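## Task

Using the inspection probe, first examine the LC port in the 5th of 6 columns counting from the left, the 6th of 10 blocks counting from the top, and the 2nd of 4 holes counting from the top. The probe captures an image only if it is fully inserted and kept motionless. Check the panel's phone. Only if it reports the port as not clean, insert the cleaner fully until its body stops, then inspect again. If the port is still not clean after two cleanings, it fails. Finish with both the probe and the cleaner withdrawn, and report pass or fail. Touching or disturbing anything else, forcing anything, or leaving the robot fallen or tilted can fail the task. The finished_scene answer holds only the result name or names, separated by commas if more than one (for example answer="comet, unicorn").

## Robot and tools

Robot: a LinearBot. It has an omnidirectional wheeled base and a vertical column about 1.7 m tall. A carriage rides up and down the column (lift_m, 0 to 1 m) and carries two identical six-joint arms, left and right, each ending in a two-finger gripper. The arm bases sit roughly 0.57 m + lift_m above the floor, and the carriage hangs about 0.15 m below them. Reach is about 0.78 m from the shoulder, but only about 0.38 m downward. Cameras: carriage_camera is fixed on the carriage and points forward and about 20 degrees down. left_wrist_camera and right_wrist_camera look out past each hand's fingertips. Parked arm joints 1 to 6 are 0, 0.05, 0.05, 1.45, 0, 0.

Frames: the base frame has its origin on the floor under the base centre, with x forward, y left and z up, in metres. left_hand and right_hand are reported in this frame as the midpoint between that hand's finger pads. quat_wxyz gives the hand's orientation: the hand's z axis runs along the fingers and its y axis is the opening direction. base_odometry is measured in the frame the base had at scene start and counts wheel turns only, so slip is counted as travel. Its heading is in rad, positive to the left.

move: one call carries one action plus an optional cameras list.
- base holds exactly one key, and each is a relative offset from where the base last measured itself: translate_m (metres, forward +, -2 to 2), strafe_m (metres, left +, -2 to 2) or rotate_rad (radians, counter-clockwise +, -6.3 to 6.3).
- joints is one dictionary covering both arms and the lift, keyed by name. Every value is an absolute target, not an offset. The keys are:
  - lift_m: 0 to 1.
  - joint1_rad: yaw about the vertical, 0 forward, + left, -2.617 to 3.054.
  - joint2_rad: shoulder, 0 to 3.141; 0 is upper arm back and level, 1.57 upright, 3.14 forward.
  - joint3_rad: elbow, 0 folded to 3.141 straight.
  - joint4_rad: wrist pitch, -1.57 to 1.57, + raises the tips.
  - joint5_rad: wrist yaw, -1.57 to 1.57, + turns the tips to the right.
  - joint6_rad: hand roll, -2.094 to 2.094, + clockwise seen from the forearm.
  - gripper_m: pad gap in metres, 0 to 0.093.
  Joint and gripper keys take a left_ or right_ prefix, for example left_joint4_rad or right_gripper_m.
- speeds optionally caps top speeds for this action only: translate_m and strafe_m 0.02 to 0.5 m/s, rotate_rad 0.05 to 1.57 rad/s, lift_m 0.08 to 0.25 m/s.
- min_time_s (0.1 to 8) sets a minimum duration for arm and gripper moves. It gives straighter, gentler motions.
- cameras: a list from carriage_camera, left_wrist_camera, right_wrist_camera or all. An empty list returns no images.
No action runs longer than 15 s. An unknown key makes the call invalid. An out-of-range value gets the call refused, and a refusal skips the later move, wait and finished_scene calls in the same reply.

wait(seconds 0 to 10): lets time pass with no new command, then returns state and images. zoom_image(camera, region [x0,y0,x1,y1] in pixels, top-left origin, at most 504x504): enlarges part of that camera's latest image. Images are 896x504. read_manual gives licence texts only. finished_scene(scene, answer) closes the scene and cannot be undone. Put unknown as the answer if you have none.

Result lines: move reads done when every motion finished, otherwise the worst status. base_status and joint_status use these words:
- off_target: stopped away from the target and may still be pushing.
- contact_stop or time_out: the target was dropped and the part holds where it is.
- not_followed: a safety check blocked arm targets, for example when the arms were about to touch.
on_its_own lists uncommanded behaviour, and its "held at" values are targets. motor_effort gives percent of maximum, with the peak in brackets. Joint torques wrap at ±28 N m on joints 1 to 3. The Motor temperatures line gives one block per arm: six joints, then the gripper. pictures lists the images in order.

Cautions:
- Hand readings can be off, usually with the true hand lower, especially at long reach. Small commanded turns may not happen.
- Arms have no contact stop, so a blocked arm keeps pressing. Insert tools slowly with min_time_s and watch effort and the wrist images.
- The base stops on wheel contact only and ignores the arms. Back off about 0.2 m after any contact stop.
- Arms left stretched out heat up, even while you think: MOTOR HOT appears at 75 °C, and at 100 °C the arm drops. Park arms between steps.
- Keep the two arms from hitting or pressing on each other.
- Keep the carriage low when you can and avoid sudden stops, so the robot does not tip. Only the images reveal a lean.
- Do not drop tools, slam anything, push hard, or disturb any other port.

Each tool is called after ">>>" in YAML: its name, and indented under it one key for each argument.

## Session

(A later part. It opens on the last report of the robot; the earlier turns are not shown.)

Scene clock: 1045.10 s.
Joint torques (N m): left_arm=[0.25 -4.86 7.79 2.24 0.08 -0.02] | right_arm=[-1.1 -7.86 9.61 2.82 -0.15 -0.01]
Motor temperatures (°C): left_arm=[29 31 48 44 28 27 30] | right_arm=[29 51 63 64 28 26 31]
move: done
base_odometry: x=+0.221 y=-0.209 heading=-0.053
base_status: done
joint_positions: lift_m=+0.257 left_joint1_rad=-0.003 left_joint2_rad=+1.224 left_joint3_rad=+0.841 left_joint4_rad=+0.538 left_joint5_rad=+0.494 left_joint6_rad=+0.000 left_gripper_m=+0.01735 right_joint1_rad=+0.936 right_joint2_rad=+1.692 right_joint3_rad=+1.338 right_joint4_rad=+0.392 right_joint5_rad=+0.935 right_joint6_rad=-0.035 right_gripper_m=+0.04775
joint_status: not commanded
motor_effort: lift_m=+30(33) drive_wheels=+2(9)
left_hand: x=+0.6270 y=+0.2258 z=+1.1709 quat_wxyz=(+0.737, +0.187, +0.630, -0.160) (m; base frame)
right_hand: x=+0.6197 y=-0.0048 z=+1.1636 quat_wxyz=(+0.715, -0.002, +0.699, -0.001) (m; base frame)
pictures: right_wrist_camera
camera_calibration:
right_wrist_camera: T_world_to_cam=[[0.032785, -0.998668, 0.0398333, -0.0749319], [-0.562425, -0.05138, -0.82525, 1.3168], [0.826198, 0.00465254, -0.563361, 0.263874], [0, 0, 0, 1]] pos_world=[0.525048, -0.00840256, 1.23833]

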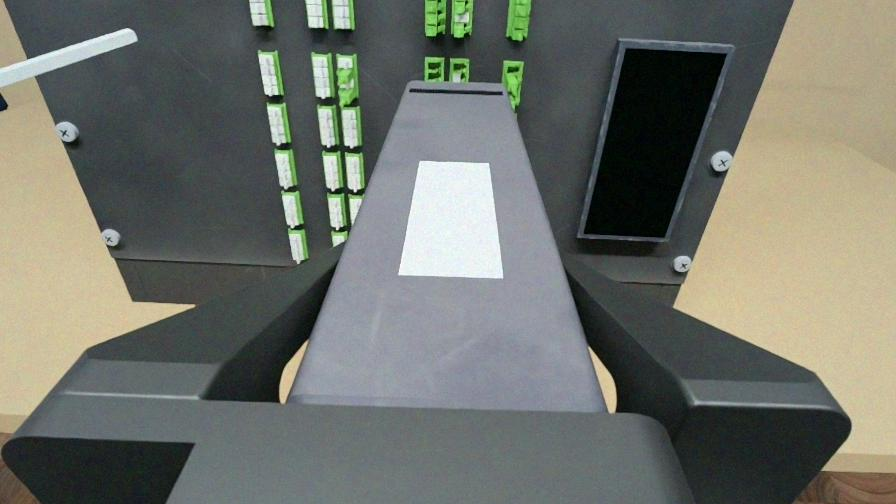

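>>> move:
  joints: {"lift_m": 0.2563, "right_joint1_rad": 0.930, "right_joint5_rad": 0.931}
  min_time_s: 0.3
  cameras: ["right_wrist_camera", "left_wrist_camera"]

>>> zoom_image:
  camera: "right_wrist_camera"
  region: [435, 45, 475, 85]

>>> zoom_image:
  camera: "left_wrist_camera"
  region: [535, 60, 585, 110]

Scene clock: 1060.43 s.
Joint torques (N m): left_arm=[0.28 -4.7 7.84 2.27 0.08 -0.02] | right_arm=[-0.57 -7.91 9.61 2.81 -0.02 -0.01]
Motor temperatures (°C): left_arm=[29 31 48 44 28 27 30] | right_arm=[29 51 63 64 28 26 31]
move: done
base_odometry: x=+0.221 y=-0.209 heading=-0.053
base_status: not commanded
joint_positions: lift_m=+0.257 left_joint1_rad=-0.003 left_joint2_rad=+1.224 left_joint3_rad=+0.841 left_joint4_rad=+0.538 left_joint5_rad=+0.494 left_joint6_rad=+0.000 left_gripper_m=+0.01735 right_joint1_rad=+0.936 right_joint2_rad=+1.692 right_joint3_rad=+1.338 right_joint4_rad=+0.393 right_joint5_rad=+0.935 right_joint6_rad=-0.035 right_gripper_m=+0.04775
joint_status: all done
motor_effort: lift_m=+32(37) drive_wheels=+2(3)
left_hand: x=+0.6270 y=+0.2258 z=+1.1704 quat_wxyz=(+0.737, +0.186, +0.630, -0.160) (m; base frame)
right_hand: x=+0.6197 y=-0.0049 z=+1.1632 quat_wxyz=(+0.715, -0.002, +0.699, -0.001) (m; base frame)
pictures: left_wrist_camera, right_wrist_camera
camera_calibration:
left_wrist_camera: T_world_to_cam=[[-0.462119, -0.88564, -0.0456988, 0.542249], [-0.433596, 0.270598, -0.859518, 1.21858], [0.773589, -0.377385, -0.509058, 0.322412], [0, 0, 0, 1]] pos_world=[0.529542, 0.272165, 1.2363]
right_wrist_camera: T_world_to_cam=[[0.0326927, -0.998683, 0.0395344, -0.0744982], [-0.562248, -0.0510799, -0.82539, 1.31655], [0.826322, 0.00475608, -0.563177, 0.263357], [0, 0, 0, 1]] pos_world=[0.525047, -0.00840321, 1.23793]

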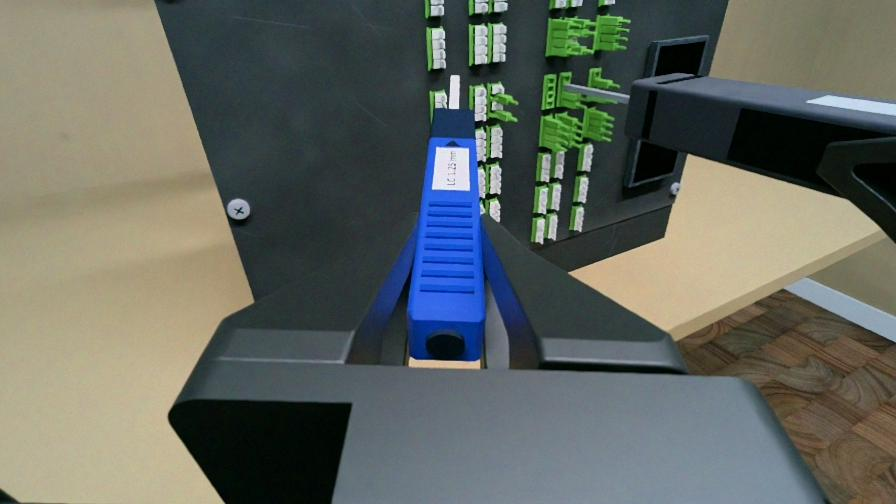

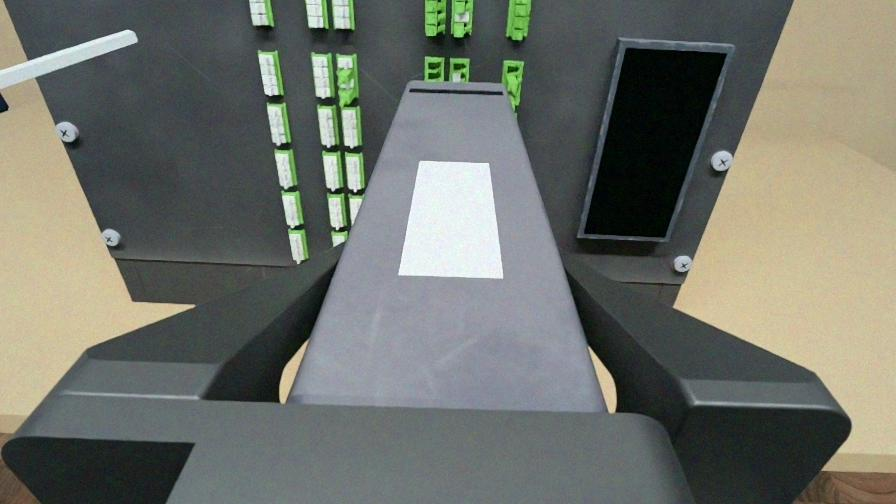

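Scaled by 12.600 from the camera's 896x504 image, which has a finer 1280x720 frame.

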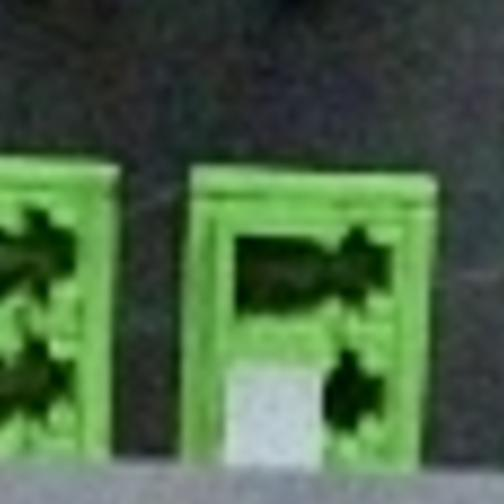

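Scaled by 10.080 from the camera's 896x504 image, which has a finer 1280x720 frame.

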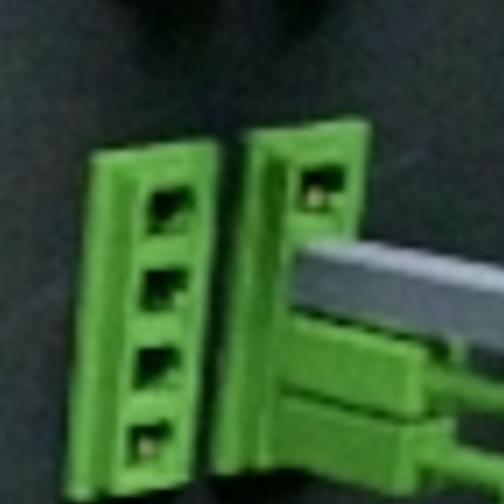

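>>> move:
  base: {"translate_m": 0.002}
  speeds: {"translate_m": 0.02}
  cameras: ["right_wrist_camera", "left_wrist_camera"]

>>> zoom_image:
  camera: "right_wrist_camera"
  region: [435, 45, 475, 85]

>>> zoom_image:
  camera: "left_wrist_camera"
  region: [535, 60, 585, 110]

Scene clock: 1068.47 s.
Joint torques (N m): left_arm=[0.16 -4.74 7.84 2.3 0.09 -0.02] | right_arm=[-0.88 -7.92 9.61 2.8 -0.09 -0.01]
Motor temperatures (°C): left_arm=[29 31 48 44 28 27 30] | right_arm=[29 51 63 64 28 26 31]
move: done
base_odometry: x=+0.223 y=-0.209 heading=-0.053
base_status: done
joint_positions: lift_m=+0.257 left_joint1_rad=-0.003 left_joint2_rad=+1.224 left_joint3_rad=+0.841 left_joint4_rad=+0.538 left_joint5_rad=+0.494 left_joint6_rad=+0.000 left_gripper_m=+0.01735 right_joint1_rad=+0.939 right_joint2_rad=+1.692 right_joint3_rad=+1.338 right_joint4_rad=+0.394 right_joint5_rad=+0.941 right_joint6_rad=-0.035 right_gripper_m=+0.04775
joint_status: not commanded
motor_effort: lift_m=+30(35) drive_wheels=+2(9)
left_hand: x=+0.6270 y=+0.2258 z=+1.1704 quat_wxyz=(+0.737, +0.186, +0.630, -0.160) (m; base frame)
right_hand: x=+0.6187 y=-0.0046 z=+1.1634 quat_wxyz=(+0.715, +0.000, +0.699, -0.002) (m; base frame)
pictures: left_wrist_camera, right_wrist_camera
camera_calibration:
left_wrist_camera: T_world_to_cam=[[-0.462119, -0.88564, -0.0456988, 0.542249], [-0.433596, 0.270598, -0.859518, 1.21858], [0.773589, -0.377385, -0.509058, 0.322412], [0, 0, 0, 1]] pos_world=[0.529542, 0.272165, 1.2363]
right_wrist_camera: T_world_to_cam=[[0.0300149, -0.99881, 0.0384366, -0.0713238], [-0.561975, -0.0486634, -0.825722, 1.31643], [0.82661, 0.00318356, -0.562767, 0.263491], [0, 0, 0, 1]] pos_world=[0.524136, -0.0080158, 1.23803]

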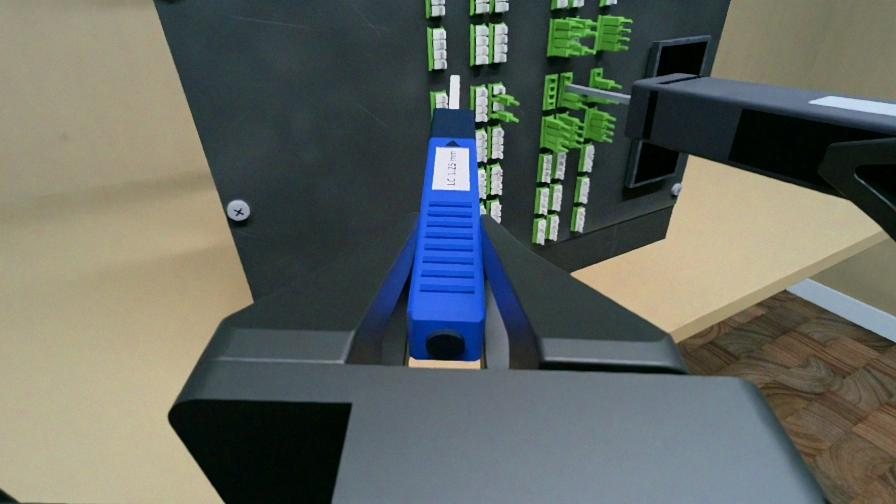

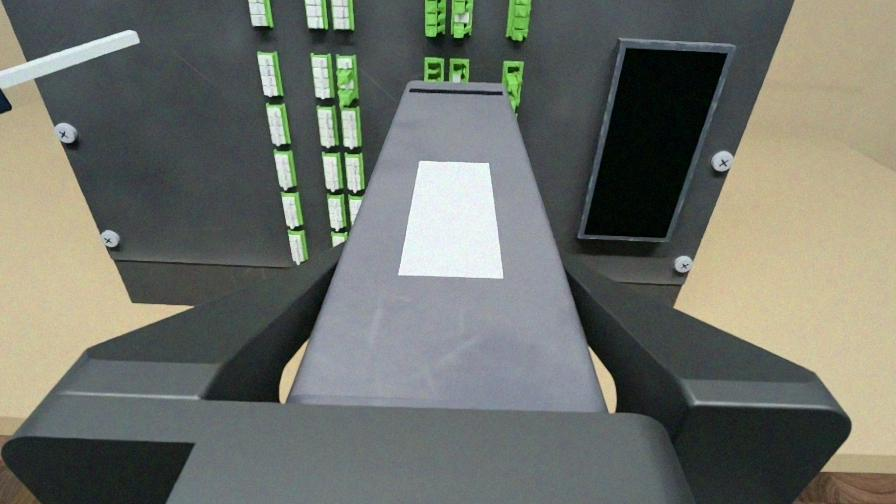

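Scaled by 12.600 from the camera's 896x504 image, which has a finer 1280x720 frame.

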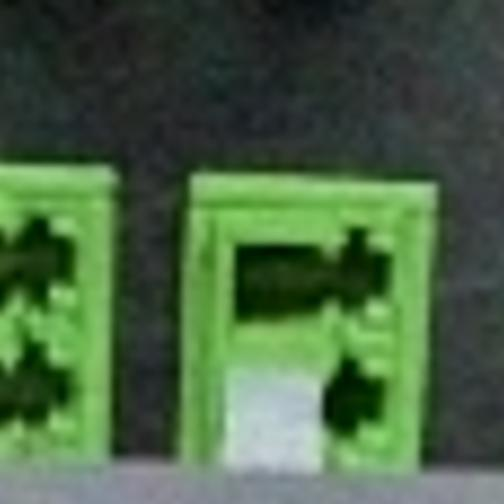

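Scaled by 10.080 from the camera's 896x504 image, which has a finer 1280x720 frame.

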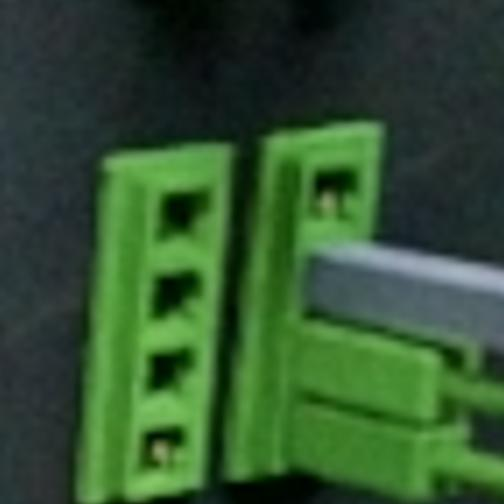

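>>> move:
  base: {"translate_m": 0.003}
  joints: {"right_joint5_rad": 0.943, "right_joint1_rad": 0.934}
  min_time_s: 0.2
  speeds: {"translate_m": 0.02}
  cameras: ["right_wrist_camera"]

>>> zoom_image:
  camera: "right_wrist_camera"
  region: [435, 45, 475, 85]

Scene clock: 1081.97 s.
Joint torques (N m): left_arm=[0.24 -4.6 7.79 2.23 0.09 -0.02] | right_arm=[-1.33 -7.86 9.61 2.79 -0.11 -0.03]
Motor temperatures (°C): left_arm=[29 31 48 44 28 27 30] | right_arm=[29 51 64 64 28 26 31]
move: done
base_odometry: x=+0.226 y=-0.209 heading=-0.054
base_status: done
joint_positions: lift_m=+0.257 left_joint1_rad=-0.003 left_joint2_rad=+1.224 left_joint3_rad=+0.841 left_joint4_rad=+0.538 left_joint5_rad=+0.494 left_joint6_rad=+0.000 left_gripper_m=+0.01735 right_joint1_rad=+0.949 right_joint2_rad=+1.692 right_joint3_rad=+1.338 right_joint4_rad=+0.393 right_joint5_rad=+0.953 right_joint6_rad=-0.034 right_gripper_m=+0.04775
joint_status: all done
motor_effort: lift_m=+27(33) drive_wheels=+3(10)
left_hand: x=+0.6270 y=+0.2258 z=+1.1706 quat_wxyz=(+0.737, +0.187, +0.630, -0.160) (m; base frame)
right_hand: x=+0.6159 y=-0.0031 z=+1.1632 quat_wxyz=(+0.715, +0.001, +0.699, -0.002) (m; base frame)
pictures: right_wrist_camera
camera_calibration:
right_wrist_camera: T_world_to_cam=[[0.027385, -0.998915, 0.0376658, -0.067225], [-0.562699, -0.0465475, -0.82535, 1.31478], [0.826208, 0.00140767, -0.563363, 0.266686], [0, 0, 0, 1]] pos_world=[0.521326, -0.00632802, 1.23792]

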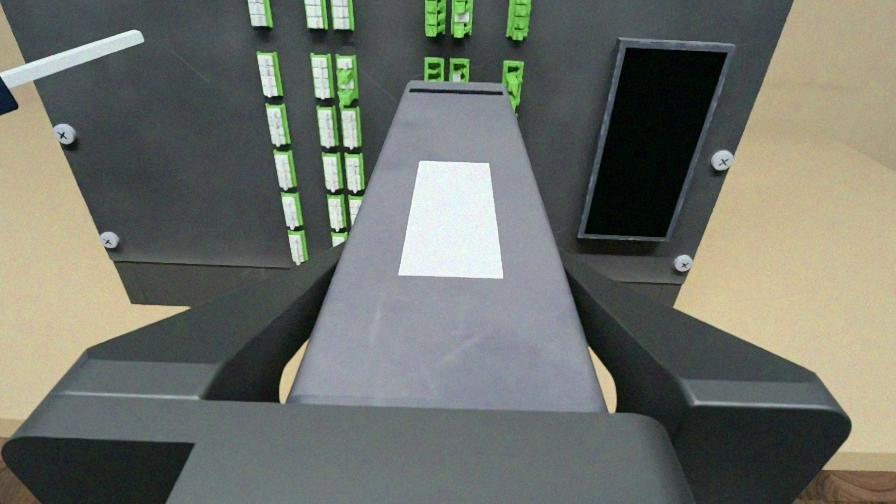

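Scaled by 12.600 from the camera's 896x504 image, which has a finer 1280x720 frame.

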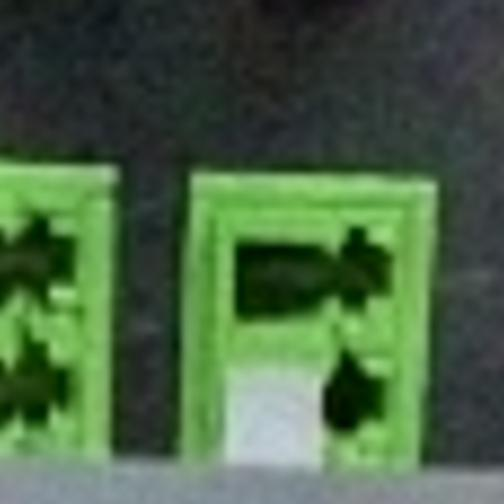

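>>> wait:
  seconds: 1.5
  cameras: ["right_wrist_camera", "left_wrist_camera"]

>>> zoom_image:
  camera: "left_wrist_camera"
  region: [535, 60, 585, 110]

Scene clock: 1087.20 s.
Joint torques (N m): left_arm=[0.25 -4.7 7.84 2.27 0.08 -0.02] | right_arm=[-1.32 -7.9 9.59 2.8 -0.1 -0.02]
Motor temperatures (°C): left_arm=[29 31 48 44 28 27 30] | right_arm=[29 51 64 64 28 26 31]
base_odometry: x=+0.226 y=-0.209 heading=-0.054
base_status: done
joint_positions: lift_m=+0.257 left_joint1_rad=-0.003 left_joint2_rad=+1.224 left_joint3_rad=+0.841 left_joint4_rad=+0.538 left_joint5_rad=+0.494 left_joint6_rad=+0.000 left_gripper_m=+0.01735 right_joint1_rad=+0.949 right_joint2_rad=+1.692 right_joint3_rad=+1.338 right_joint4_rad=+0.393 right_joint5_rad=+0.953 right_joint6_rad=-0.034 right_gripper_m=+0.04775
joint_status: all done
motor_effort: lift_m=+30(33) drive_wheels=+3(10)
left_hand: x=+0.6270 y=+0.2258 z=+1.1706 quat_wxyz=(+0.737, +0.187, +0.630, -0.160) (m; base frame)
right_hand: x=+0.6159 y=-0.0031 z=+1.1632 quat_wxyz=(+0.715, +0.001, +0.699, -0.002) (m; base frame)
wait: 1.50 s; at rest from the start
pictures: left_wrist_camera, right_wrist_camera
camera_calibration:
left_wrist_camera: T_world_to_cam=[[-0.462087, -0.885637, -0.046069, 0.542692], [-0.432924, 0.270609, -0.859853, 1.21872], [0.773985, -0.377383, -0.508458, 0.321513], [0, 0, 0, 1]] pos_world=[0.52954, 0.272165, 1.2364]
right_wrist_camera: T_world_to_cam=[[0.027385, -0.998915, 0.0376658, -0.067225], [-0.562699, -0.0465475, -0.82535, 1.31478], [0.826208, 0.00140767, -0.563363, 0.266686], [0, 0, 0, 1]] pos_world=[0.521326, -0.00632802, 1.23792]

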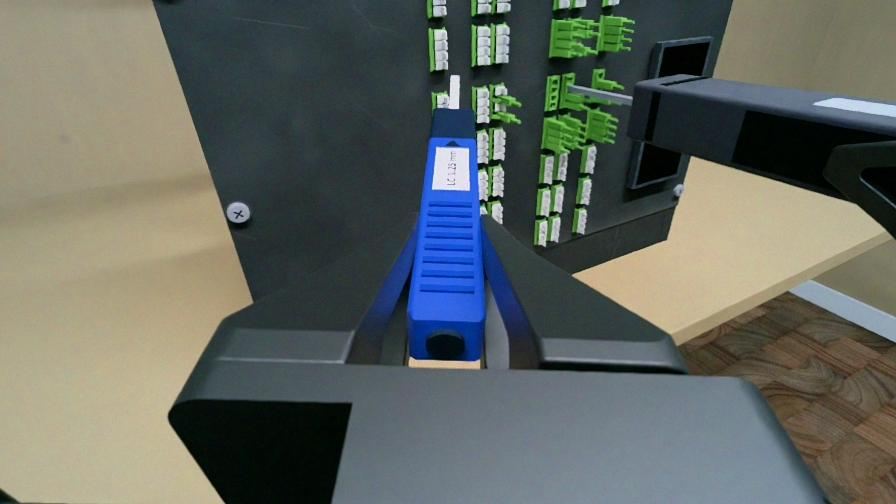

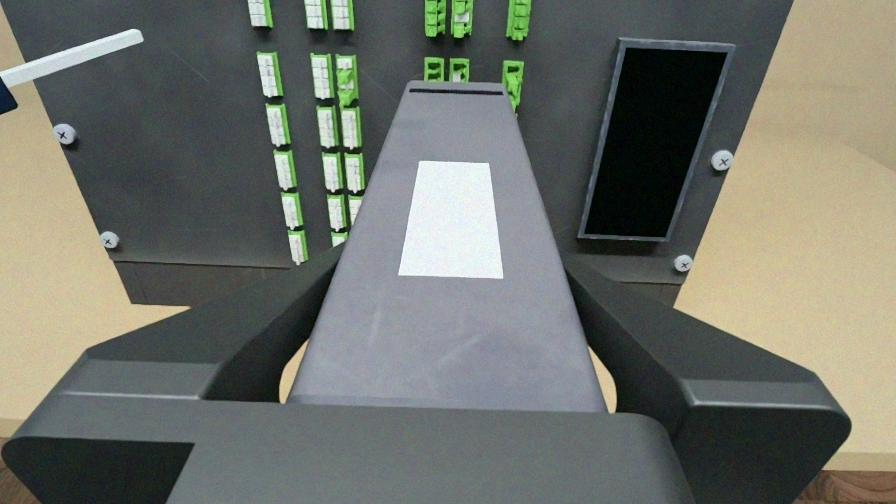

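Scaled by 10.080 from the camera's 896x504 image, which has a finer 1280x720 frame.

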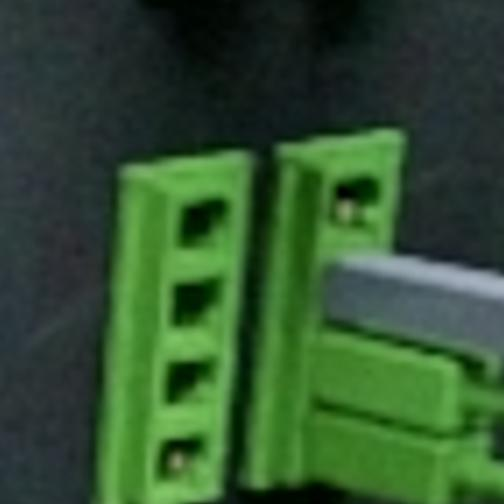

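>>> move:
  cameras: ["right_wrist_camera", "left_wrist_camera"]

Scene clock: 1108.87 s.
Joint torques (N m): left_arm=[0.28 -4.71 7.82 2.26 0.08 -0.03] | right_arm=[-1.32 -7.91 9.55 2.8 -0.1 -0.02]
Motor temperatures (°C): left_arm=[29 31 48 44 28 27 30] | right_arm=[29 51 64 64 28 26 31]
base_odometry: x=+0.226 y=-0.209 heading=-0.054
base_status: done
joint_positions: lift_m=+0.257 left_joint1_rad=-0.003 left_joint2_rad=+1.224 left_joint3_rad=+0.841 left_joint4_rad=+0.538 left_joint5_rad=+0.494 left_joint6_rad=+0.000 left_gripper_m=+0.01735 right_joint1_rad=+0.949 right_joint2_rad=+1.692 right_joint3_rad=+1.338 right_joint4_rad=+0.393 right_joint5_rad=+0.953 right_joint6_rad=-0.034 right_gripper_m=+0.04775
joint_status: all done
motor_effort: lift_m=+31(33) drive_wheels=+3(10)
left_hand: x=+0.6270 y=+0.2258 z=+1.1706 quat_wxyz=(+0.737, +0.187, +0.630, -0.160) (m; base frame)
right_hand: x=+0.6159 y=-0.0031 z=+1.1632 quat_wxyz=(+0.715, +0.001, +0.699, -0.002) (m; base frame)
pictures: left_wrist_camera, right_wrist_camera
camera_calibration:
left_wrist_camera: T_world_to_cam=[[-0.462087, -0.885637, -0.046069, 0.542692], [-0.432924, 0.270609, -0.859853, 1.21872], [0.773985, -0.377383, -0.508458, 0.321513], [0, 0, 0, 1]] pos_world=[0.52954, 0.272165, 1.2364]
right_wrist_camera: T_world_to_cam=[[0.027385, -0.998915, 0.0376658, -0.067225], [-0.562699, -0.0465475, -0.82535, 1.31478], [0.826208, 0.00140767, -0.563363, 0.266686], [0, 0, 0, 1]] pos_world=[0.521326, -0.00632802, 1.23792]

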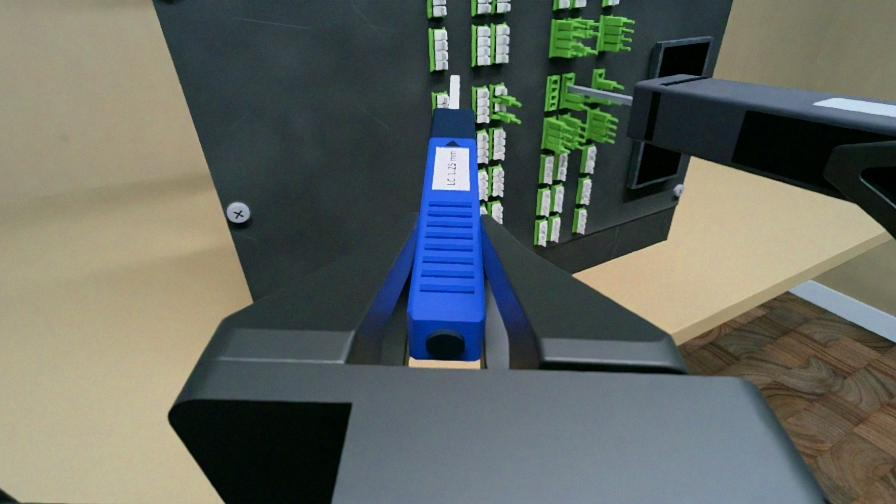

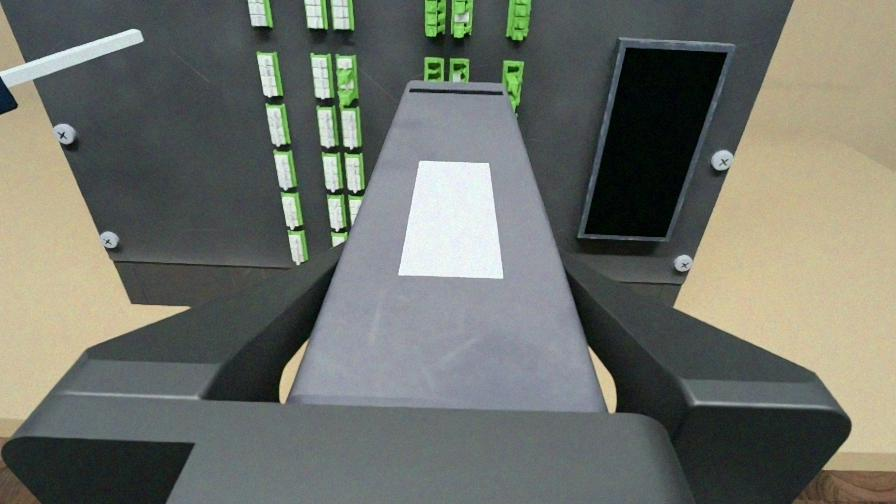

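>>> zoom_image:
  camera: "left_wrist_camera"
  region: [530, 60, 650, 130]

>>> zoom_image:
  camera: "right_wrist_camera"
  region: [415, 45, 505, 100]

Scaled by 4.200 from the camera's 896x504 image, which has a finer 1280x720 frame.

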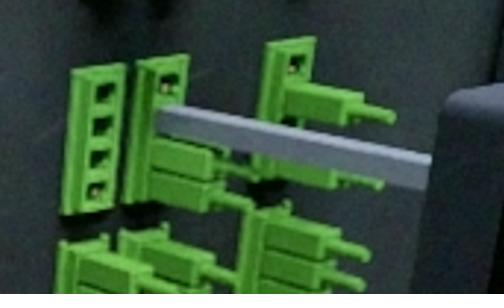

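Scaled by 5.600 from the camera's 896x504 image, which has a finer 1280x720 frame.

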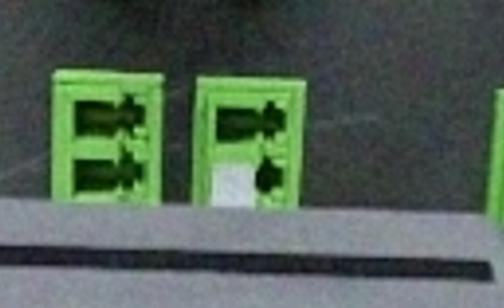

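>>> move:
  joints: {"right_joint5_rad": 0.960}
  min_time_s: 0.5
  cameras: []

>>> move:
  joints: {"right_joint5_rad": 0.940}
  min_time_s: 0.5
  cameras: ["right_wrist_camera"]

Scene clock: 1140.97 s.
Joint torques (N m): left_arm=[0.28 -4.7 7.82 2.26 0.08 -0.02] | right_arm=[-1.31 -7.87 9.58 2.79 0.11 -0.03]
Motor temperatures (°C): left_arm=[29 31 49 44 28 27 30] | right_arm=[29 51 65 64 28 26 31]
move: done
base_odometry: x=+0.226 y=-0.209 heading=-0.054
base_status: not commanded
joint_positions: lift_m=+0.257 left_joint1_rad=-0.003 left_joint2_rad=+1.224 left_joint3_rad=+0.841 left_joint4_rad=+0.538 left_joint5_rad=+0.494 left_joint6_rad=+0.000 left_gripper_m=+0.01735 right_joint1_rad=+0.949 right_joint2_rad=+1.692 right_joint3_rad=+1.338 right_joint4_rad=+0.393 right_joint5_rad=+0.953 right_joint6_rad=-0.034 right_gripper_m=+0.04775
joint_status: all done
motor_effort: lift_m=+34(35) drive_wheels=+3(3)
left_hand: x=+0.6270 y=+0.2258 z=+1.1706 quat_wxyz=(+0.737, +0.187, +0.630, -0.160) (m; base frame)
right_hand: x=+0.6159 y=-0.0031 z=+1.1632 quat_wxyz=(+0.715, +0.001, +0.699, -0.002) (m; base frame)
pictures: none
No camera images: "cameras" was empty.

Scene clock: 1141.77 s.
Joint torques (N m): left_arm=[0.28 -4.68 7.88 2.26 0.08 -0.03] | right_arm=[-1.28 -7.91 9.59 2.8 -0.12 -0.01]
Motor temperatures (°C): left_arm=[29 31 49 44 28 27 30] | right_arm=[29 51 65 64 28 26 31]
move: done
base_odometry: x=+0.226 y=-0.209 heading=-0.054
base_status: not commanded
joint_positions: lift_m=+0.257 left_joint1_rad=-0.003 left_joint2_rad=+1.224 left_joint3_rad=+0.841 left_joint4_rad=+0.538 left_joint5_rad=+0.494 left_joint6_rad=+0.000 left_gripper_m=+0.01735 right_joint1_rad=+0.949 right_joint2_rad=+1.692 right_joint3_rad=+1.338 right_joint4_rad=+0.393 right_joint5_rad=+0.953 right_joint6_rad=-0.034 right_gripper_m=+0.04775
joint_status: all done
motor_effort: lift_m=+31(35) drive_wheels=+3(3)
left_hand: x=+0.6270 y=+0.2258 z=+1.1706 quat_wxyz=(+0.737, +0.187, +0.630, -0.160) (m; base frame)
right_hand: x=+0.6159 y=-0.0031 z=+1.1632 quat_wxyz=(+0.715, +0.001, +0.699, -0.002) (m; base frame)
pictures: right_wrist_camera
camera_calibration:
right_wrist_camera: T_world_to_cam=[[0.027385, -0.998915, 0.0376658, -0.067225], [-0.562699, -0.0465475, -0.82535, 1.31478], [0.826208, 0.00140767, -0.563363, 0.266686], [0, 0, 0, 1]] pos_world=[0.521326, -0.00632802, 1.23792]

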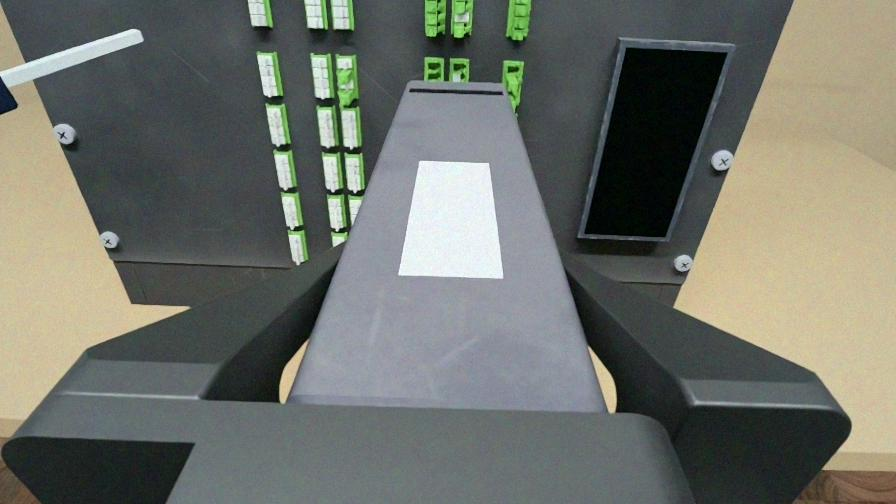

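>>> move:
  joints: {"right_joint1_rad": 0.926, "right_joint5_rad": 0.953}
  min_time_s: 0.6
  cameras: []

>>> wait:
  seconds: 0.5
  cameras: ["right_wrist_camera"]

Scene clock: 1193.73 s.
Joint torques (N m): left_arm=[0.24 -4.71 7.82 2.26 0.08 -0.02] | right_arm=[-2.07 -7.9 9.58 2.79 0.03 -0.02]
Motor temperatures (°C): left_arm=[29 31 49 44 28 27 30] | right_arm=[29 51 65 64 28 26 31]
move: off_target
base_odometry: x=+0.226 y=-0.209 heading=-0.054
base_status: not commanded
joint_positions: lift_m=+0.257 left_joint1_rad=-0.003 left_joint2_rad=+1.224 left_joint3_rad=+0.841 left_joint4_rad=+0.538 left_joint5_rad=+0.494 left_joint6_rad=+0.000 left_gripper_m=+0.01735 right_joint1_rad=+0.949 right_joint2_rad=+1.692 right_joint3_rad=+1.338 right_joint4_rad=+0.393 right_joint5_rad=+0.953 right_joint6_rad=-0.034 right_gripper_m=+0.04775
joint_status: right_joint1_rad off_target (ended at +0.949, target +0.926); the others done
motor_effort: lift_m=+32(36) drive_wheels=+3(3)
left_hand: x=+0.6270 y=+0.2258 z=+1.1706 quat_wxyz=(+0.737, +0.187, +0.630, -0.160) (m; base frame)
right_hand: x=+0.6159 y=-0.0031 z=+1.1632 quat_wxyz=(+0.715, +0.001, +0.699, -0.002) (m; base frame)
pictures: none
No camera images: "cameras" was empty.

Scene clock: 1194.23 s.
Joint torques (N m): left_arm=[0.24 -4.68 7.84 2.26 0.08 -0.03] | right_arm=[-2.04 -7.9 9.57 2.8 0.02 -0.02]
Motor temperatures (°C): left_arm=[29 31 49 44 28 27 30] | right_arm=[29 51 65 64 28 26 31]
base_odometry: x=+0.226 y=-0.209 heading=-0.054
base_status: not commanded
joint_positions: lift_m=+0.257 left_joint1_rad=-0.003 left_joint2_rad=+1.224 left_joint3_rad=+0.841 left_joint4_rad=+0.538 left_joint5_rad=+0.494 left_joint6_rad=+0.000 left_gripper_m=+0.01735 right_joint1_rad=+0.949 right_joint2_rad=+1.692 right_joint3_rad=+1.338 right_joint4_rad=+0.393 right_joint5_rad=+0.953 right_joint6_rad=-0.034 right_gripper_m=+0.04775
joint_status: right_joint1_rad off_target (ended at +0.949, target +0.926); the others done
motor_effort: lift_m=+30(36) drive_wheels=+3(3)
left_hand: x=+0.6270 y=+0.2258 z=+1.1706 quat_wxyz=(+0.737, +0.187, +0.630, -0.160) (m; base frame)
right_hand: x=+0.6159 y=-0.0031 z=+1.1632 quat_wxyz=(+0.715, +0.001, +0.699, -0.002) (m; base frame)
wait: 0.50 s; at rest by 0.27 s
pictures: right_wrist_camera
camera_calibration:
right_wrist_camera: T_world_to_cam=[[0.027385, -0.998915, 0.0376658, -0.067225], [-0.562699, -0.0465475, -0.82535, 1.31478], [0.826208, 0.00140767, -0.563363, 0.266686], [0, 0, 0, 1]] pos_world=[0.521326, -0.00632802, 1.23792]

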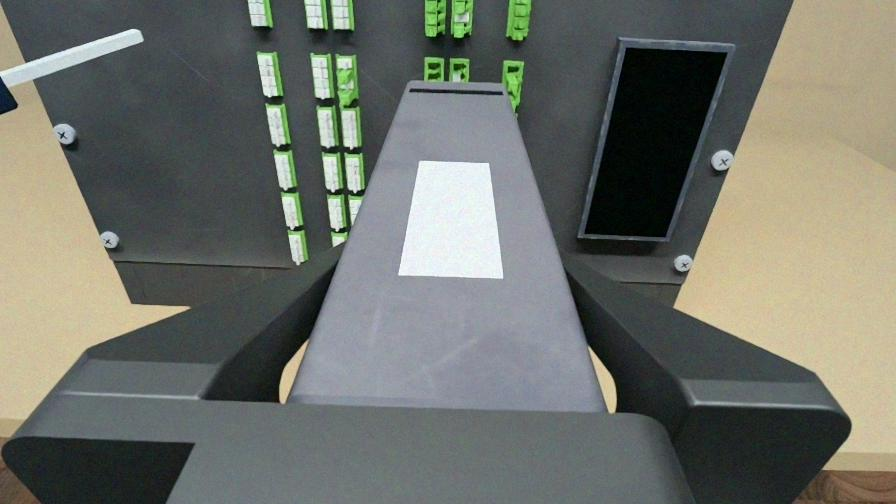

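>>> move:
  joints: {"lift_m": 0.2551}
  speeds: {"lift_m": 0.08}
  cameras: []

>>> move:
  joints: {"lift_m": 0.2575}
  speeds: {"lift_m": 0.08}
  cameras: []

>>> move:
  joints: {"lift_m": 0.2563}
  speeds: {"lift_m": 0.08}
  cameras: ["right_wrist_camera"]

Scene clock: 1203.03 s.
Joint torques (N m): left_arm=[0.28 -4.78 7.75 2.26 0.1 -0.03] | right_arm=[-1.72 -7.88 9.66 2.74 0.03 -0.02]
Motor temperatures (°C): left_arm=[29 31 49 44 28 27 30] | right_arm=[29 52 65 64 28 26 31]
move: done
base_odometry: x=+0.226 y=-0.209 heading=-0.054
base_status: not commanded
joint_positions: lift_m=+0.255 left_joint1_rad=-0.003 left_joint2_rad=+1.223 left_joint3_rad=+0.841 left_joint4_rad=+0.538 left_joint5_rad=+0.494 left_joint6_rad=+0.000 left_gripper_m=+0.01735 right_joint1_rad=+0.946 right_joint2_rad=+1.692 right_joint3_rad=+1.338 right_joint4_rad=+0.397 right_joint5_rad=+0.953 right_joint6_rad=-0.034 right_gripper_m=+0.04775
joint_status: all done
motor_effort: lift_m=+32(32) drive_wheels=+3(3)
left_hand: x=+0.6269 y=+0.2258 z=+1.1694 quat_wxyz=(+0.737, +0.187, +0.630, -0.160) (m; base frame)
right_hand: x=+0.6169 y=-0.0043 z=+1.1627 quat_wxyz=(+0.716, +0.003, +0.698, -0.002) (m; base frame)
pictures: none
No camera images: "cameras" was empty.

Scene clock: 1203.43 s.
Joint torques (N m): left_arm=[0.27 -4.77 7.88 2.23 0.09 -0.02] | right_arm=[-1.77 -7.9 9.59 2.82 0.02 -0.04]
Motor temperatures (°C): left_arm=[29 31 49 44 28 27 30] | right_arm=[29 52 65 63 28 26 31]
move: done
base_odometry: x=+0.226 y=-0.209 heading=-0.054
base_status: not commanded
joint_positions: lift_m=+0.257 left_joint1_rad=-0.003 left_joint2_rad=+1.223 left_joint3_rad=+0.841 left_joint4_rad=+0.539 left_joint5_rad=+0.494 left_joint6_rad=+0.000 left_gripper_m=+0.01735 right_joint1_rad=+0.946 right_joint2_rad=+1.692 right_joint3_rad=+1.338 right_joint4_rad=+0.392 right_joint5_rad=+0.953 right_joint6_rad=-0.031 right_gripper_m=+0.04775
joint_status: all done
motor_effort: lift_m=+41(45) drive_wheels=+3(3)
left_hand: x=+0.6269 y=+0.2258 z=+1.1716 quat_wxyz=(+0.737, +0.187, +0.629, -0.160) (m; base frame)
right_hand: x=+0.6169 y=-0.0043 z=+1.1636 quat_wxyz=(+0.715, +0.002, +0.699, -0.003) (m; base frame)
pictures: none
No camera images: "cameras" was empty.

Scene clock: 1203.77 s.
Joint torques (N m): left_arm=[0.24 -4.79 7.79 2.25 0.08 -0.02] | right_arm=[-1.81 -7.87 9.61 2.8 0.05 -0.04]
Motor temperatures (°C): left_arm=[29 31 49 44 28 27 30] | right_arm=[29 52 65 63 28 26 31]
move: done
base_odometry: x=+0.226 y=-0.209 heading=-0.054
base_status: not commanded
joint_positions: lift_m=+0.256 left_joint1_rad=-0.003 left_joint2_rad=+1.223 left_joint3_rad=+0.841 left_joint4_rad=+0.539 left_joint5_rad=+0.494 left_joint6_rad=+0.000 left_gripper_m=+0.01735 right_joint1_rad=+0.946 right_joint2_rad=+1.692 right_joint3_rad=+1.338 right_joint4_rad=+0.393 right_joint5_rad=+0.953 right_joint6_rad=-0.031 right_gripper_m=+0.04775
joint_status: all done
motor_effort: lift_m=+34(35) drive_wheels=+3(3)
left_hand: x=+0.6269 y=+0.2258 z=+1.1708 quat_wxyz=(+0.737, +0.187, +0.630, -0.160) (m; base frame)
right_hand: x=+0.6169 y=-0.0043 z=+1.1631 quat_wxyz=(+0.715, +0.003, +0.699, -0.003) (m; base frame)
pictures: right_wrist_camera
camera_calibration:
right_wrist_camera: T_world_to_cam=[[0.0244487, -0.999074, 0.0354164, -0.0639449], [-0.562831, -0.0430349, -0.825451, 1.31541], [0.82621, 0.000247764, -0.563361, 0.265797], [0, 0, 0, 1]] pos_world=[0.522314, -0.00734279, 1.23781]

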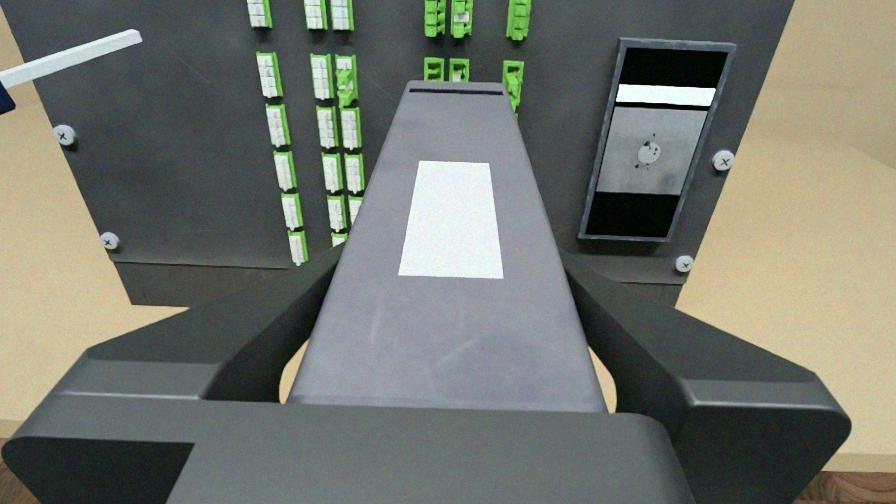

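The phone shows a picture. Zoom in.

>>> zoom_image:
  camera: "right_wrist_camera"
  region: [580, 30, 740, 250]

>>> zoom_image:
  camera: "right_wrist_camera"
  region: [595, 75, 725, 200]

Scaled by 2.291 from the camera's 896x504 image, which has a finer 1280x720 frame.

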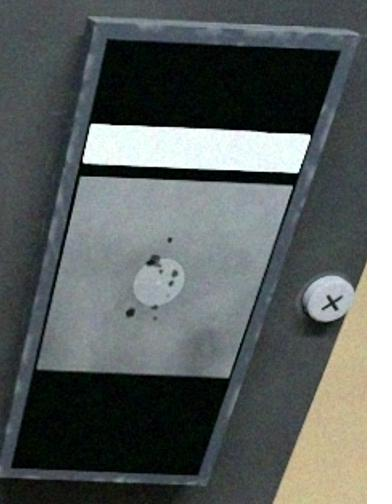

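Scaled by 3.877 from the camera's 896x504 image, which has a finer 1280x720 frame.

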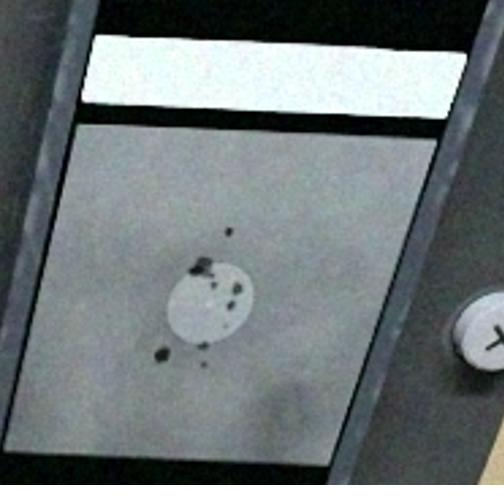

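>>> zoom_image:
  camera: "right_wrist_camera"
  region: [610, 78, 722, 112]

>>> zoom_image:
  camera: "right_wrist_camera"
  region: [625, 125, 680, 180]

Scaled by 4.500 from the camera's 896x504 image, which has a finer 1280x720 frame.

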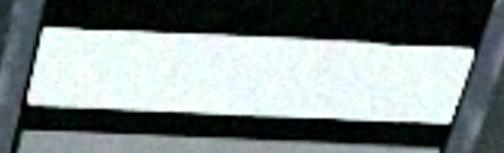

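Scaled by 9.164 from the camera's 896x504 image, which has a finer 1280x720 frame.

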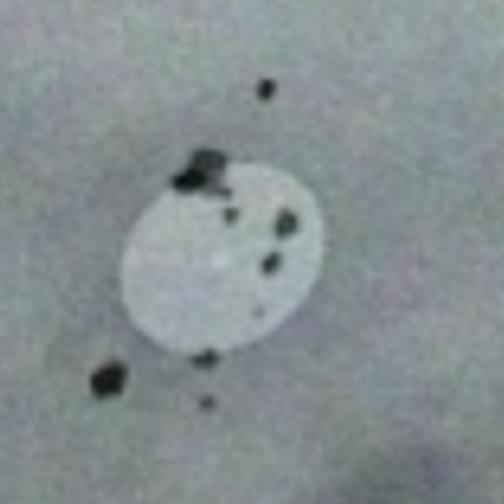

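>>> move:
  cameras: ["carriage_camera"]

Scene clock: 1212.07 s.
Joint torques (N m): left_arm=[0.27 -4.68 7.82 2.25 0.09 -0.02] | right_arm=[-1.78 -7.9 9.61 2.8 0.02 -0.04]
Motor temperatures (°C): left_arm=[29 31 49 44 28 27 30] | right_arm=[29 52 65 64 28 26 31]
base_odometry: x=+0.226 y=-0.209 heading=-0.054
base_status: not commanded
joint_positions: lift_m=+0.256 left_joint1_rad=-0.003 left_joint2_rad=+1.223 left_joint3_rad=+0.841 left_joint4_rad=+0.539 left_joint5_rad=+0.494 left_joint6_rad=+0.000 left_gripper_m=+0.01735 right_joint1_rad=+0.946 right_joint2_rad=+1.692 right_joint3_rad=+1.338 right_joint4_rad=+0.393 right_joint5_rad=+0.953 right_joint6_rad=-0.031 right_gripper_m=+0.04775
joint_status: all done
motor_effort: lift_m=+32(35) drive_wheels=+3(3)
left_hand: x=+0.6269 y=+0.2258 z=+1.1708 quat_wxyz=(+0.737, +0.187, +0.630, -0.160) (m; base frame)
right_hand: x=+0.6169 y=-0.0043 z=+1.1631 quat_wxyz=(+0.715, +0.003, +0.699, -0.003) (m; base frame)
pictures: carriage_camera
camera_calibration:
carriage_camera: T_world_to_cam=[[0.0437792, -0.998787, 0.0225464, -0.0322654], [-0.363853, -0.0369585, -0.930723, 1.19931], [0.930427, 0.0325427, -0.365029, 0.313822], [0, 0, 0, 1]] pos_world=[0.145796, 0.00188573, 1.23151]

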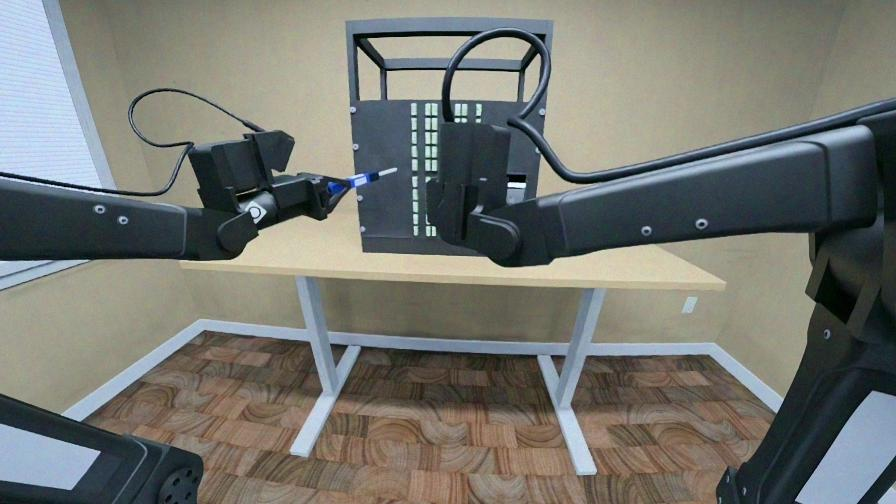

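>>> zoom_image:
  camera: "carriage_camera"
  region: [495, 155, 555, 215]

Scaled by 8.400 from the camera's 896x504 image, which has a finer 1280x720 frame.

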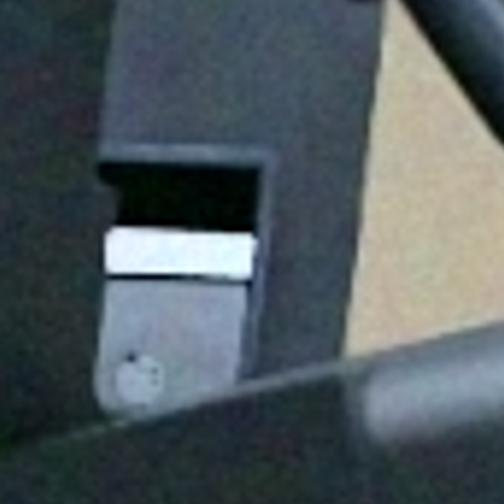

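>>> move:
  joints: {"right_joint1_rad": 0.946, "right_joint5_rad": 0.953, "right_joint6_rad": -0.031}
  cameras: []

>>> move:
  base: {"translate_m": -0.006}
  speeds: {"translate_m": 0.02}
  cameras: ["right_wrist_camera"]

Scene clock: 1238.33 s.
Joint torques (N m): left_arm=[0.25 -4.68 7.83 2.25 0.08 -0.02] | right_arm=[0.02 -7.91 9.58 2.8 0.04 -0.06]
Motor temperatures (°C): left_arm=[29 31 49 45 28 27 30] | right_arm=[29 52 66 64 28 26 31]
move: done
base_odometry: x=+0.226 y=-0.209 heading=-0.054
base_status: not commanded
joint_positions: lift_m=+0.256 left_joint1_rad=-0.003 left_joint2_rad=+1.223 left_joint3_rad=+0.841 left_joint4_rad=+0.539 left_joint5_rad=+0.494 left_joint6_rad=+0.000 left_gripper_m=+0.01735 right_joint1_rad=+0.946 right_joint2_rad=+1.692 right_joint3_rad=+1.338 right_joint4_rad=+0.393 right_joint5_rad=+0.953 right_joint6_rad=-0.031 right_gripper_m=+0.04775
joint_status: all done
motor_effort: lift_m=+33(35) drive_wheels=+3(3)
left_hand: x=+0.6269 y=+0.2258 z=+1.1708 quat_wxyz=(+0.737, +0.187, +0.630, -0.160) (m; base frame)
right_hand: x=+0.6168 y=-0.0041 z=+1.1631 quat_wxyz=(+0.715, +0.003, +0.699, -0.002) (m; base frame)
pictures: none
No camera images: "cameras" was empty.

Scene clock: 1239.13 s.
Joint torques (N m): left_arm=[0.46 -4.66 7.86 2.27 0.08 -0.02] | right_arm=[0.34 -7.88 9.59 2.8 0.12 -0.05]
Motor temperatures (°C): left_arm=[29 31 49 44 28 27 30] | right_arm=[29 52 66 64 28 26 31]
move: done
base_odometry: x=+0.220 y=-0.209 heading=-0.054
base_status: done
joint_positions: lift_m=+0.256 left_joint1_rad=-0.003 left_joint2_rad=+1.223 left_joint3_rad=+0.841 left_joint4_rad=+0.538 left_joint5_rad=+0.494 left_joint6_rad=+0.000 left_gripper_m=+0.01735 right_joint1_rad=+0.943 right_joint2_rad=+1.692 right_joint3_rad=+1.338 right_joint4_rad=+0.395 right_joint5_rad=+0.944 right_joint6_rad=-0.031 right_gripper_m=+0.04775
joint_status: not commanded
motor_effort: lift_m=+28(36) drive_wheels=+1(9)
left_hand: x=+0.6269 y=+0.2258 z=+1.1706 quat_wxyz=(+0.737, +0.187, +0.630, -0.160) (m; base frame)
right_hand: x=+0.6176 y=-0.0037 z=+1.1634 quat_wxyz=(+0.715, +0.001, +0.699, +0.000) (m; base frame)
pictures: right_wrist_camera
camera_calibration:
right_wrist_camera: T_world_to_cam=[[0.0305357, -0.998942, 0.0343751, -0.0660345], [-0.561661, -0.0455966, -0.82611, 1.31611], [0.826804, 0.00591868, -0.56246, 0.264011], [0, 0, 0, 1]] pos_world=[0.522938, -0.00751725, 1.23802]

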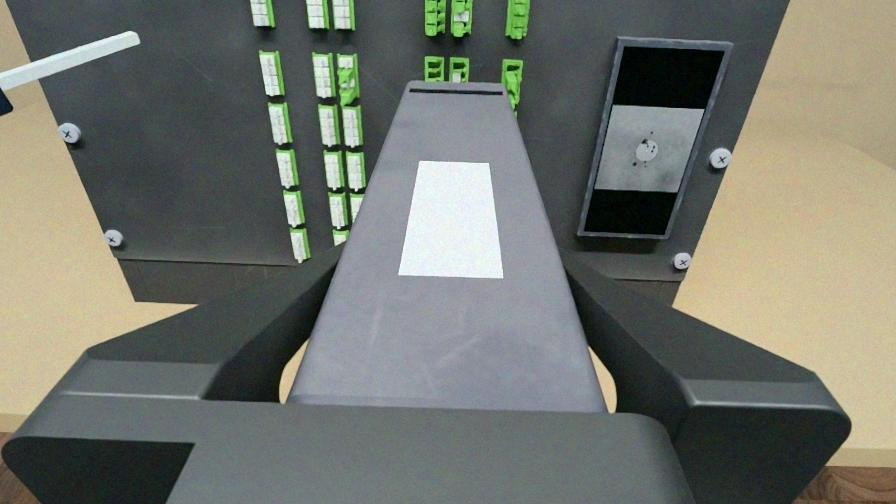

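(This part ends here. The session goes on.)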